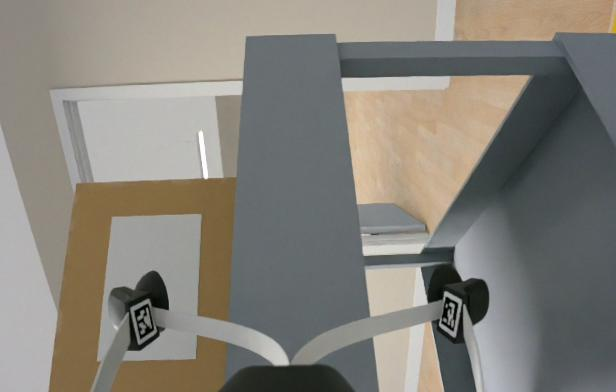

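Emit:
{"api": "move", "payload": {"r1": {"base": {"translate_m": -0.04}, "pace": "slow"}, "blocking": false, "cameras": []}}

Emit:
{"api": "move", "payload": {"r1": {"joints": {"lift_m": 0.95, "wrist_yaw_rad": -0.7, "gripper_m": 0.0}, "pace": "default"}, "blocking": false, "cameras": []}}

Emit:
{"api": "wait", "payload": {"seconds": 2, "cameras": ["r1_wrist_camera", "r1_head_left_camera"]}}

Scene clock: 1611.13 s.
move: r1 moving
r1.base_odometry: x=-0.322 y=+2.713 heading=-2.325
r1.turned_by_wheels: +0.000
r1.turned_by_imu: -0.001
r1.base_tilt: forward=-1.6 right=+1.3
r1.lidar_m: 0.42 0.37 3.00 1.38 0.55 0.41 0.39 0.41 0.61 1.78 1.89 2.44
r1.base_status: translate_m moving
r1.joint_positions: lift_m=+0.649 arm_m=+0.000 wrist_yaw_rad=+0.347 wrist_pitch_rad=+0.006 wrist_roll_rad=+1.570 gripper_m=+0.141
r1.joint_status: not commanded
r1.measured_speeds: translate_m=-0.048 strafe_m=+0.000 rotate_rad=+0.000 lift_m=+0.000 arm_m=+0.000 wrist_yaw_rad=+0.000 wrist_pitch_rad=+0.000 wrist_roll_rad=+0.000
r1.motor_effort: lift_m=+16(16) arm_m=+4(4) wheel_0=-4(6) wheel_1=-4(5) wheel_2=+5(7)
r1.servo_current: wrist_yaw_rad=39(65) wrist_pitch_rad=46(52) wrist_roll_rad=39(59) gripper_m=46(46)
r1.hand_pose: x=+0.4718 y=+0.0160 z=+0.8256 quat_wxyz=(+0.697, +0.696, +0.124, +0.120) (m; r1's base frame)
r1.wrist_depth_mm: - - - 397 397 1576 1098 / - - - 364 - 1464 413 / - - - 329 - 1983 - / - 449 442 300 - - - / - 427 421 276 - - - / - 211 259 256 256 194 - / - 387 384 150 - - -
r2.base_odometry: x=-3.538 y=+0.236 heading=-2.942
r2.turned_by_wheels: +0.000
r2.turned_by_imu: +0.000
r2.base_tilt: forward=-0.7 right=+0.1
r2.lidar_m: 0.97 0.44 0.30 3.32 3.56 4.95 4.22 1.83 1.40 1.36 1.29 0.98
r2.base_status: not commanded
r2.joint_positions: lift_m=+0.760 arm_m=+0.000 wrist_yaw_rad=+1.707 wrist_pitch_rad=+0.001 wrist_roll_rad=+0.000 gripper_m=-0.019
r2.joint_status: not commanded
r2.measured_speeds: translate_m=+0.000 strafe_m=+0.000 rotate_rad=+0.000 lift_m=+0.000 arm_m=+0.000 wrist_yaw_rad=+0.000 wrist_pitch_rad=+0.000 wrist_roll_rad=+0.000
r2.motor_effort: lift_m=+20(21) arm_m=-4(4) wheel_0=+14(15) wheel_1=+0(1) wheel_2=-5(5)
r2.servo_current: wrist_yaw_rad=52(72) wrist_pitch_rad=39(46) wrist_roll_rad=52(59) gripper_m=85(91)
r2.contact_limits: translate_m 1
r2.hand_pose: x=+0.2185 y=+0.2976 z=+0.9377 quat_wxyz=(+0.657, +0.000, +0.000, +0.754) (m; r2's base frame)
r2.wrist_depth_mm: - - - 180 - - - / - - - 180 - - - / - - - 182 - - - / - - - 183 - - - / - - - 185 - - - / - - 185 185 - - - / - 1983 - 112 - - -
pictures: none
No camera images: "cameras" was empty.

Scene clock: 1611.63 s.
earlier move: r1 moving
move: r1 moving
r1.base_odometry: x=-0.306 y=+2.731 heading=-2.325
r1.turned_by_wheels: +0.000
r1.turned_by_imu: +0.000
r1.base_tilt: forward=-1.6 right=+1.3
r1.lidar_m: 0.42 0.37 2.99 1.32 0.49 0.37 0.36 0.40 0.59 1.79 1.87 2.48
r1.base_status: translate_m moving
r1.joint_positions: lift_m=+0.687 arm_m=+0.000 wrist_yaw_rad=-0.237 wrist_pitch_rad=+0.006 wrist_roll_rad=+1.570 gripper_m=+0.130
r1.joint_status: lift_m moving; wrist_yaw_rad moving; gripper_m moving
r1.measured_speeds: translate_m=-0.027 strafe_m=+0.000 rotate_rad=+0.000 lift_m=+0.146 arm_m=+0.000 wrist_yaw_rad=-1.821 wrist_pitch_rad=+0.000 wrist_roll_rad=+0.000
r1.motor_effort: lift_m=+26(27) arm_m=+3(4) wheel_0=-2(7) wheel_1=-3(5) wheel_2=+1(6)
r1.servo_current: wrist_yaw_rad=91(130) wrist_pitch_rad=46(46) wrist_roll_rad=52(65) gripper_m=72(85)
r1.hand_pose: x=+0.4308 y=-0.1526 z=+0.8629 quat_wxyz=(+0.702, +0.702, -0.081, -0.086) (m; r1's base frame)
r1.wrist_depth_mm: - - - - - 1756 1229 / - - - - - 1808 1255 / - - - - - 1808 1255 / - - - - - 1808 1255 / - - - - - 1808 1229 / - - - 473 198 197 - / - - - 146 - - -
r2.base_odometry: x=-3.538 y=+0.236 heading=-2.942
r2.turned_by_wheels: +0.000
r2.turned_by_imu: +0.000
r2.base_tilt: forward=-0.7 right=+0.0
r2.lidar_m: 0.95 0.46 0.26 3.31 3.54 4.94 4.20 1.82 1.38 1.35 1.31 1.00
r2.base_status: not commanded
r2.joint_positions: lift_m=+0.760 arm_m=+0.000 wrist_yaw_rad=+1.707 wrist_pitch_rad=+0.001 wrist_roll_rad=+0.000 gripper_m=-0.019
r2.joint_status: not commanded
r2.measured_speeds: translate_m=+0.000 strafe_m=+0.000 rotate_rad=+0.000 lift_m=+0.000 arm_m=+0.000 wrist_yaw_rad=+0.000 wrist_pitch_rad=+0.000 wrist_roll_rad=+0.000
r2.motor_effort: lift_m=+20(21) arm_m=-4(4) wheel_0=+14(14) wheel_1=+0(0) wheel_2=-4(5)
r2.servo_current: wrist_yaw_rad=52(65) wrist_pitch_rad=39(46) wrist_roll_rad=46(59) gripper_m=85(91)
r2.contact_limits: translate_m 1
r2.hand_pose: x=+0.2185 y=+0.2976 z=+0.9377 quat_wxyz=(+0.657, +0.000, +0.000, +0.754) (m; r2's base frame)
r2.wrist_depth_mm: - - - 179 - - - / - - - 180 - - - / - - - 182 - - - / - - - 184 - - - / - - - 185 - - - / - - 185 185 - - - / - 1983 - 112 - - -
pictures: none
No camera images: "cameras" was empty.

Scene clock: 1613.47 s.
earlier move: r1 done
r1.base_odometry: x=-0.303 y=+2.733 heading=-2.325
r1.turned_by_wheels: +0.000
r1.turned_by_imu: +0.000
r1.base_tilt: forward=-1.6 right=+1.3
r1.lidar_m: 0.44 0.39 3.01 1.29 0.51 0.37 0.37 0.40 0.58 1.77 1.85 2.48
r1.base_status: done
r1.joint_positions: lift_m=+0.950 arm_m=+0.000 wrist_yaw_rad=-0.697 wrist_pitch_rad=+0.006 wrist_roll_rad=+1.570 gripper_m=+0.001
r1.joint_status: all done
r1.measured_speeds: translate_m=+0.000 strafe_m=+0.000 rotate_rad=+0.000 lift_m=+0.000 arm_m=+0.000 wrist_yaw_rad=+0.000 wrist_pitch_rad=+0.000 wrist_roll_rad=+0.000
r1.motor_effort: lift_m=+24(28) arm_m=+4(4) wheel_0=-4(7) wheel_1=-3(5) wheel_2=+2(6)
r1.servo_current: wrist_yaw_rad=52(130) wrist_pitch_rad=52(59) wrist_roll_rad=39(65) gripper_m=39(124)
r1.hand_pose: x=+0.3358 y=-0.2522 z=+1.1259 quat_wxyz=(+0.664, +0.665, -0.239, -0.244) (m; r1's base frame)
r1.wrist_depth_mm: - - - - - - 1618 / 1983 - - - - - 1618 / - - - - - - 1618 / - - - - - - 1661 / - - - - - - 1661 / - - - 200 - - 1661 / - - 180 - 161 - 1661
r2.base_odometry: x=-3.538 y=+0.236 heading=-2.942
r2.turned_by_wheels: +0.000
r2.turned_by_imu: +0.000
r2.base_tilt: forward=-0.7 right=+0.1
r2.lidar_m: 0.95 0.44 0.27 3.30 3.56 4.94 4.22 1.84 1.42 1.35 1.29 0.97
r2.base_status: not commanded
r2.joint_positions: lift_m=+0.760 arm_m=+0.000 wrist_yaw_rad=+1.707 wrist_pitch_rad=+0.001 wrist_roll_rad=+0.000 gripper_m=-0.019
r2.joint_status: not commanded
r2.measured_speeds: translate_m=+0.000 strafe_m=+0.000 rotate_rad=+0.000 lift_m=+0.000 arm_m=+0.000 wrist_yaw_rad=+0.000 wrist_pitch_rad=+0.000 wrist_roll_rad=+0.000
r2.motor_effort: lift_m=+20(21) arm_m=-4(5) wheel_0=+14(15) wheel_1=-1(1) wheel_2=-4(5)
r2.servo_current: wrist_yaw_rad=59(72) wrist_pitch_rad=39(46) wrist_roll_rad=39(59) gripper_m=91(91)
r2.contact_limits: translate_m 1
r2.hand_pose: x=+0.2185 y=+0.2976 z=+0.9377 quat_wxyz=(+0.657, +0.000, +0.000, +0.754) (m; r2's base frame)
r2.wrist_depth_mm: - - - 180 - - - / - - - 181 - - - / - - - 182 - - - / - - - 183 - - - / - - - 185 - - - / - - 185 184 - - - / - 1983 - 112 - - -
wait: 1.83 of 2 s (r1 has come to rest)
pictures: r1_head_left_camera, r1_wrist_camera
Images, in order (width x height): r1_head_left_camera 420x672, r1_wrist_camera 616x392.

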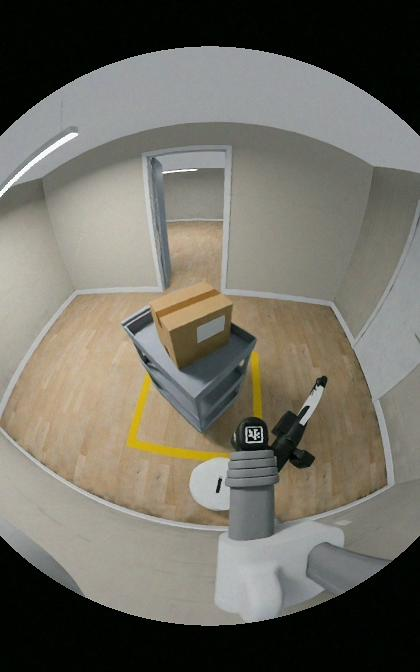

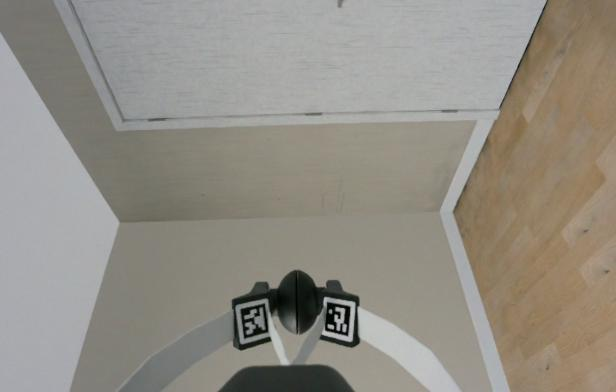

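Emit:
{"api": "zoom_image", "payload": {"camera": "r1_head_left_camera", "region": [90, 270, 290, 490]}}

Scaled by 2.291 from the camera's 420x672 image, which has a finer 600x960 frame.

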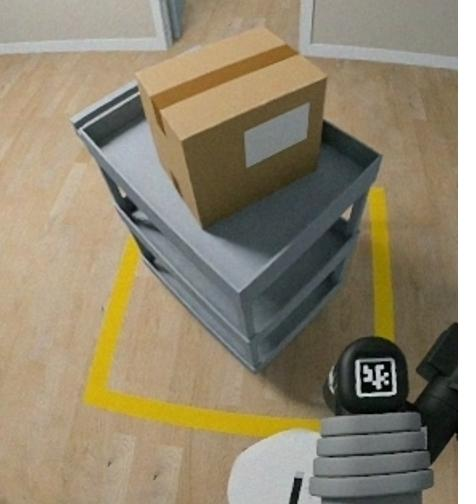

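Emit:
{"api": "move", "payload": {"r1": {"base": {"strafe_m": 0.892}, "pace": "default"}, "blocking": false, "cameras": []}}

Emit:
{"api": "wait", "payload": {"seconds": 6, "cameras": ["r1_head_right_camera", "r1_head_camera"]}}

Scene clock: 1640.67 s.
move: r1 moving
r1.base_odometry: x=-0.277 y=+2.709 heading=-2.325
r1.turned_by_wheels: +0.000
r1.turned_by_imu: +0.000
r1.base_tilt: forward=-1.6 right=+1.3
r1.lidar_m: 0.39 0.37 2.98 1.30 0.51 0.37 0.36 0.38 0.60 1.81 1.91 2.47
r1.base_status: strafe_m moving
r1.joint_positions: lift_m=+0.950 arm_m=+0.000 wrist_yaw_rad=-0.697 wrist_pitch_rad=+0.006 wrist_roll_rad=+1.570 gripper_m=+0.001
r1.joint_status: not commanded
r1.measured_speeds: translate_m=+0.000 strafe_m=+0.141 rotate_rad=-0.002 lift_m=+0.000 arm_m=+0.000 wrist_yaw_rad=+0.000 wrist_pitch_rad=+0.000 wrist_roll_rad=+0.000
r1.motor_effort: lift_m=+24(24) arm_m=+4(4) wheel_0=-9(11) wheel_1=+10(10) wheel_2=-1(2)
r1.servo_current: wrist_yaw_rad=52(65) wrist_pitch_rad=52(52) wrist_roll_rad=59(59) gripper_m=52(52)
r1.hand_pose: x=+0.3358 y=-0.2522 z=+1.1259 quat_wxyz=(+0.664, +0.665, -0.239, -0.244) (m; r1's base frame)
r1.wrist_depth_mm: - - - - - - 1576 / 1921 - - - - - 1618 / - - - - - - 1618 / - - - - - - 1661 / - - - - - - 1661 / - - - 200 - - 1708 / - - 180 - 161 - 1661
r2.base_odometry: x=-3.538 y=+0.236 heading=-2.942
r2.turned_by_wheels: +0.000
r2.turned_by_imu: +0.000
r2.base_tilt: forward=-0.7 right=+0.1
r2.lidar_m: 0.94 0.46 0.29 3.33 3.54 4.93 4.22 1.81 1.40 1.37 1.29 0.98
r2.base_status: not commanded
r2.joint_positions: lift_m=+0.760 arm_m=+0.000 wrist_yaw_rad=+1.707 wrist_pitch_rad=+0.001 wrist_roll_rad=+0.000 gripper_m=-0.019
r2.joint_status: not commanded
r2.measured_speeds: translate_m=+0.000 strafe_m=+0.000 rotate_rad=+0.000 lift_m=+0.000 arm_m=+0.000 wrist_yaw_rad=+0.000 wrist_pitch_rad=+0.000 wrist_roll_rad=+0.000
r2.motor_effort: lift_m=+21(21) arm_m=-4(4) wheel_0=+14(14) wheel_1=-1(1) wheel_2=-4(5)
r2.servo_current: wrist_yaw_rad=52(72) wrist_pitch_rad=46(46) wrist_roll_rad=59(65) gripper_m=91(91)
r2.contact_limits: translate_m 1
r2.hand_pose: x=+0.2185 y=+0.2976 z=+0.9377 quat_wxyz=(+0.657, +0.000, +0.000, +0.754) (m; r2's base frame)
r2.wrist_depth_mm: - - - 179 - - - / - - - 180 - - - / - - - 182 - - - / - - - 183 - - - / - - - 185 - - - / - - 185 185 - - - / - - - 112 - - -
pictures: none
No camera images: "cameras" was empty.

Scene clock: 1644.47 s.
earlier move: r1 done
r1.base_odometry: x=+0.347 y=+2.123 heading=-2.325
r1.turned_by_wheels: +0.000
r1.turned_by_imu: +0.005
r1.base_tilt: forward=-1.6 right=+1.3
r1.lidar_m: 2.46 2.58 2.10 1.12 0.46 0.34 0.31 0.35 0.55 1.72 0.74 0.74
r1.base_status: done
r1.joint_positions: lift_m=+0.950 arm_m=+0.000 wrist_yaw_rad=-0.697 wrist_pitch_rad=+0.006 wrist_roll_rad=+1.570 gripper_m=+0.001
r1.joint_status: not commanded
r1.measured_speeds: translate_m=+0.000 strafe_m=+0.000 rotate_rad=+0.000 lift_m=+0.000 arm_m=+0.000 wrist_yaw_rad=+0.000 wrist_pitch_rad=+0.000 wrist_roll_rad=+0.000
r1.motor_effort: lift_m=+24(24) arm_m=+4(4) wheel_0=+0(13) wheel_1=+0(11) wheel_2=+0(2)
r1.servo_current: wrist_yaw_rad=46(65) wrist_pitch_rad=46(59) wrist_roll_rad=46(78) gripper_m=52(59)
r1.hand_pose: x=+0.3358 y=-0.2522 z=+1.1260 quat_wxyz=(+0.664, +0.665, -0.239, -0.244) (m; r1's base frame)
r1.wrist_depth_mm: - - - - - 1863 1618 / - - - - - 597 1618 / - - - - 668 597 - / - - - - 676 603 - / - - - - 699 603 - / - - - 200 180 591 - / - - 180 - 161 - 1756
r2.base_odometry: x=-3.538 y=+0.236 heading=-2.942
r2.turned_by_wheels: +0.000
r2.turned_by_imu: +0.001
r2.base_tilt: forward=-0.6 right=+0.1
r2.lidar_m: 0.95 0.46 0.31 3.32 3.57 4.94 4.22 1.82 1.40 1.37 1.29 1.01
r2.base_status: not commanded
r2.joint_positions: lift_m=+0.760 arm_m=+0.000 wrist_yaw_rad=+1.707 wrist_pitch_rad=+0.001 wrist_roll_rad=+0.000 gripper_m=-0.019
r2.joint_status: not commanded
r2.measured_speeds: translate_m=+0.000 strafe_m=+0.000 rotate_rad=+0.000 lift_m=+0.000 arm_m=+0.000 wrist_yaw_rad=+0.000 wrist_pitch_rad=+0.000 wrist_roll_rad=+0.000
r2.motor_effort: lift_m=+21(21) arm_m=-4(5) wheel_0=+14(15) wheel_1=+0(1) wheel_2=-4(5)
r2.servo_current: wrist_yaw_rad=52(72) wrist_pitch_rad=39(46) wrist_roll_rad=52(65) gripper_m=91(98)
r2.contact_limits: translate_m 1
r2.hand_pose: x=+0.2185 y=+0.2976 z=+0.9377 quat_wxyz=(+0.657, +0.000, +0.000, +0.754) (m; r2's base frame)
r2.wrist_depth_mm: - - - 180 - - - / - - - 180 - - - / - - - 182 - - - / - - - 183 - - - / - - - 186 - - - / - - 185 185 - - - / - 1983 - 112 - - -
wait: 3.80 of 6 s (r1 has come to rest)
pictures: r1_head_camera, r1_head_right_camera
Images, in order (width x height): r1_head_camera 420x560, r1_head_right_camera 420x672.

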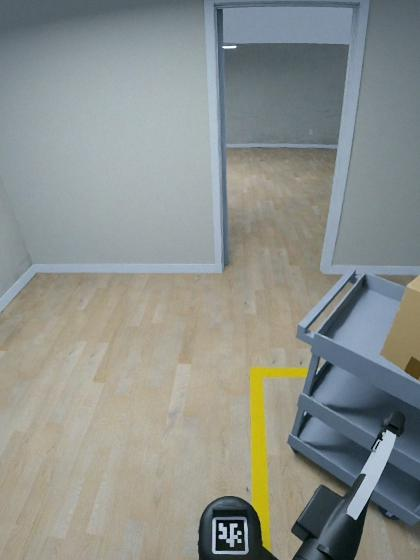

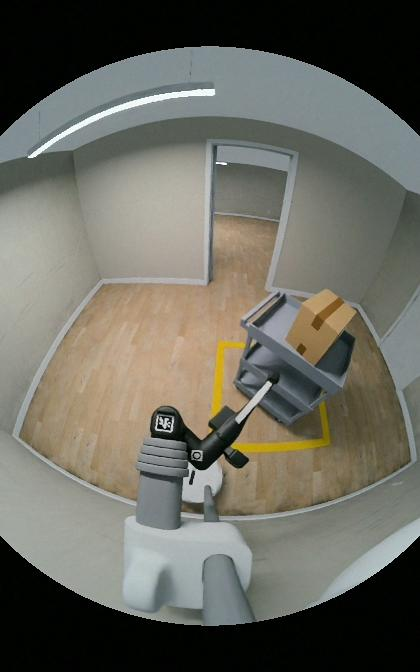

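Emit:
{"api": "zoom_image", "payload": {"camera": "r1_head_right_camera", "region": [190, 270, 370, 470]}}

Emit:
{"api": "zoom_image", "payload": {"camera": "r1_head_camera", "region": [220, 250, 420, 540]}}

Scaled by 2.520 from the camera's 420x672 image, which has a finer 600x960 frame.

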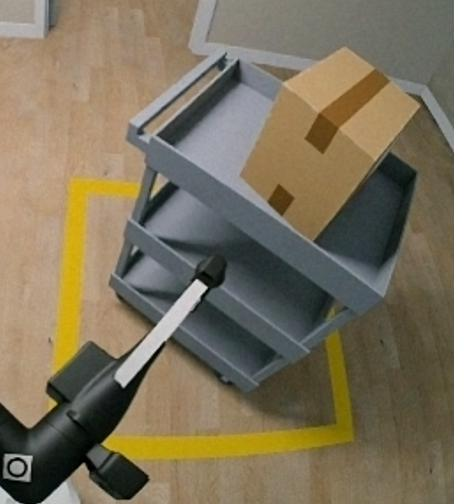

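Scaled by 1.738 from the camera's 420x560 image, which has a finer 600x800 frame.

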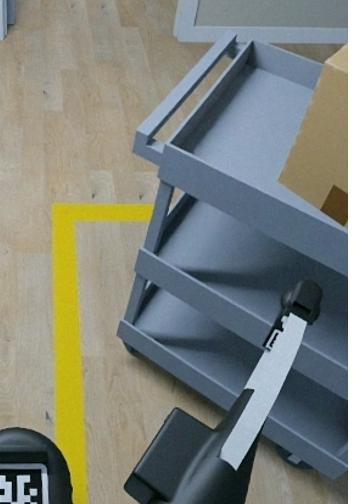

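Emit:
{"api": "zoom_image", "payload": {"camera": "r1_head_camera", "region": [235, 360, 335, 500]}}

Emit:
{"api": "zoom_image", "payload": {"camera": "r1_head_right_camera", "region": [205, 335, 345, 455]}}

Scaled by 3.600 from the camera's 420x560 image, which has a finer 600x800 frame.

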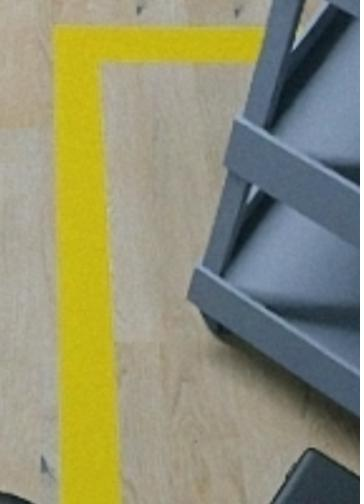

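Scaled by 3.600 from the camera's 420x672 image, which has a finer 600x960 frame.

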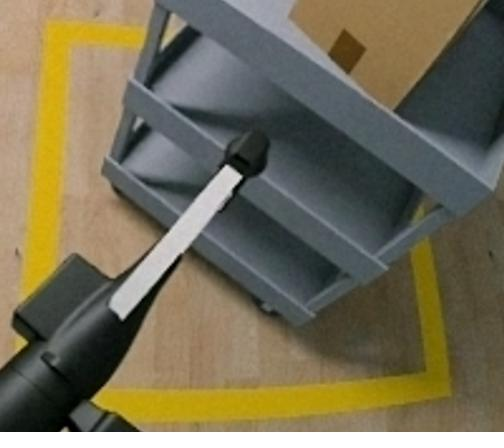

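Emit:
{"api": "move", "payload": {"r2": {"base": {"translate_m": -0.073, "strafe_m": 0.197}, "joints": {"wrist_yaw_rad": 1.488}, "speeds": {"wrist_yaw_rad": 0.1}, "pace": "slow", "contact_limits": {"translate_m": 1.0}}, "blocking": false, "cameras": []}}

Emit:
{"api": "wait", "payload": {"seconds": 6, "cameras": ["r2_wrist_camera", "r2_head_left_camera"]}}

Scene clock: 1723.47 s.
move: r2 moving
r1.base_odometry: x=+0.347 y=+2.123 heading=-2.325
r1.turned_by_wheels: +0.000
r1.turned_by_imu: +0.000
r1.base_tilt: forward=-1.6 right=+1.2
r1.lidar_m: 2.45 2.57 2.06 1.15 0.44 0.30 0.31 0.36 0.54 1.71 0.76 0.74
r1.base_status: not commanded
r1.joint_positions: lift_m=+0.950 arm_m=+0.000 wrist_yaw_rad=-0.697 wrist_pitch_rad=+0.006 wrist_roll_rad=+1.570 gripper_m=+0.001
r1.joint_status: not commanded
r1.measured_speeds: translate_m=+0.000 strafe_m=+0.000 rotate_rad=+0.000 lift_m=+0.000 arm_m=+0.000 wrist_yaw_rad=+0.000 wrist_pitch_rad=+0.000 wrist_roll_rad=+0.000
r1.motor_effort: lift_m=+24(24) arm_m=+4(4) wheel_0=-1(1) wheel_1=+0(0) wheel_2=+0(0)
r1.servo_current: wrist_yaw_rad=72(72) wrist_pitch_rad=52(52) wrist_roll_rad=52(52) gripper_m=46(59)
r1.hand_pose: x=+0.3358 y=-0.2522 z=+1.1260 quat_wxyz=(+0.664, +0.665, -0.239, -0.244) (m; r1's base frame)
r1.wrist_depth_mm: - - - - - 1921 1618 / - - - - - 597 1618 / - - - - 668 597 - / - - - - 676 597 - / - - - - 699 597 - / - - - 200 180 597 - / - - 180 - 161 - 1808
r2.base_odometry: x=-3.532 y=+0.225 heading=-2.940
r2.turned_by_wheels: +0.002
r2.turned_by_imu: +0.002
r2.base_tilt: forward=-0.7 right=+0.1
r2.lidar_m: 0.95 0.43 0.28 3.32 3.55 4.93 - 1.85 1.42 1.38 1.31 0.98
r2.base_status: translate_m moving; strafe_m moving
r2.joint_positions: lift_m=+0.760 arm_m=+0.000 wrist_yaw_rad=+1.690 wrist_pitch_rad=+0.001 wrist_roll_rad=+0.000 gripper_m=-0.019
r2.joint_status: wrist_yaw_rad moving
r2.measured_speeds: translate_m=-0.018 strafe_m=+0.046 rotate_rad=+0.001 lift_m=+0.000 arm_m=+0.000 wrist_yaw_rad=-0.084 wrist_pitch_rad=+0.000 wrist_roll_rad=+0.000
r2.motor_effort: lift_m=+21(21) arm_m=-4(5) wheel_0=+2(11) wheel_1=+10(12) wheel_2=+8(8)
r2.servo_current: wrist_yaw_rad=293(293) wrist_pitch_rad=39(52) wrist_roll_rad=52(52) gripper_m=85(91)
r2.contact_limits: translate_m 1
r2.hand_pose: x=+0.2234 y=+0.2967 z=+0.9377 quat_wxyz=(+0.664, +0.000, +0.000, +0.748) (m; r2's base frame)
r2.wrist_depth_mm: - - - 179 - - - / - - - 179 - - - / - - 253 181 - - - / - - - 183 - - - / - - - 184 - - - / - - 185 185 - - - / - - - 112 - - -
pictures: none
No camera images: "cameras" was empty.

Scene clock: 1726.33 s.
earlier move: r2 done
r1.base_odometry: x=+0.347 y=+2.123 heading=-2.325
r1.turned_by_wheels: +0.000
r1.turned_by_imu: +0.000
r1.base_tilt: forward=-1.6 right=+1.3
r1.lidar_m: 2.44 2.60 2.13 1.13 0.46 0.31 0.32 0.34 0.53 1.71 0.73 0.74
r1.base_status: not commanded
r1.joint_positions: lift_m=+0.950 arm_m=+0.000 wrist_yaw_rad=-0.697 wrist_pitch_rad=+0.006 wrist_roll_rad=+1.570 gripper_m=+0.001
r1.joint_status: not commanded
r1.measured_speeds: translate_m=+0.000 strafe_m=+0.000 rotate_rad=+0.000 lift_m=+0.000 arm_m=+0.000 wrist_yaw_rad=+0.000 wrist_pitch_rad=+0.000 wrist_roll_rad=+0.000
r1.motor_effort: lift_m=+24(24) arm_m=+4(4) wheel_0=-1(2) wheel_1=+0(1) wheel_2=+0(0)
r1.servo_current: wrist_yaw_rad=59(72) wrist_pitch_rad=52(59) wrist_roll_rad=46(65) gripper_m=52(59)
r1.hand_pose: x=+0.3358 y=-0.2522 z=+1.1260 quat_wxyz=(+0.664, +0.665, -0.239, -0.244) (m; r1's base frame)
r1.wrist_depth_mm: - - - - - 1863 1618 / - - - - - 603 1618 / - - - - 668 603 - / - - - - 676 597 - / - - - - 699 603 - / - - - 200 180 597 - / - - 180 - 161 - 1756
r2.base_odometry: x=-3.427 y=+0.057 heading=-2.940
r2.turned_by_wheels: +0.000
r2.turned_by_imu: +0.003
r2.base_tilt: forward=-0.7 right=+0.0
r2.lidar_m: 0.93 0.34 0.32 3.10 3.36 4.83 - 2.09 1.59 1.56 1.41 1.08
r2.base_status: done
r2.joint_positions: lift_m=+0.760 arm_m=+0.000 wrist_yaw_rad=+1.504 wrist_pitch_rad=+0.001 wrist_roll_rad=+0.000 gripper_m=-0.019
r2.joint_status: all done
r2.measured_speeds: translate_m=+0.000 strafe_m=+0.000 rotate_rad=+0.000 lift_m=+0.000 arm_m=+0.000 wrist_yaw_rad=+0.000 wrist_pitch_rad=+0.000 wrist_roll_rad=+0.000
r2.motor_effort: lift_m=+21(21) arm_m=+4(5) wheel_0=+3(11) wheel_1=+5(13) wheel_2=+8(10)
r2.servo_current: wrist_yaw_rad=85(436) wrist_pitch_rad=39(52) wrist_roll_rad=33(65) gripper_m=85(91)
r2.contact_limits: translate_m 1
r2.hand_pose: x=+0.2775 y=+0.2819 z=+0.9377 quat_wxyz=(+0.730, +0.000, +0.000, +0.683) (m; r2's base frame)
r2.wrist_depth_mm: - - - 180 - - - / - - - 180 - - - / - - - 181 - - - / - - - - - - - / - - - - - - - / - - 186 185 175 - - / - 1983 - 112 - - -
wait: 2.87 of 6 s (r2 has come to rest)
pictures: r2_head_left_camera, r2_wrist_camera
Images, in order (width x height): r2_head_left_camera 420x672, r2_wrist_camera 616x392.

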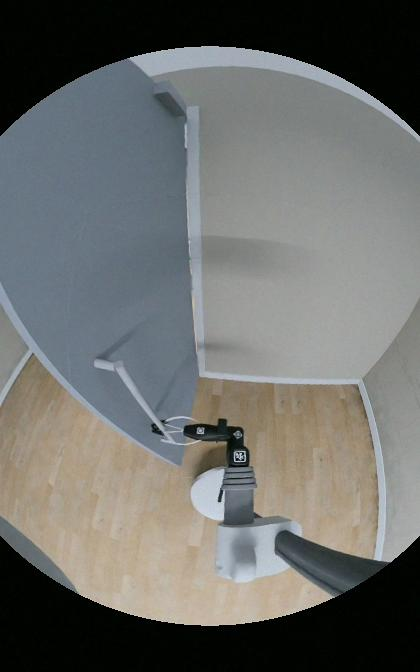

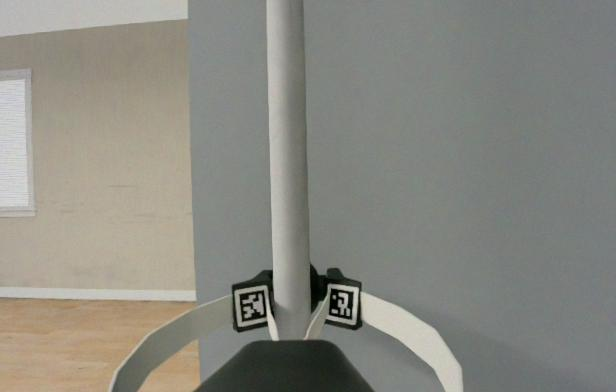

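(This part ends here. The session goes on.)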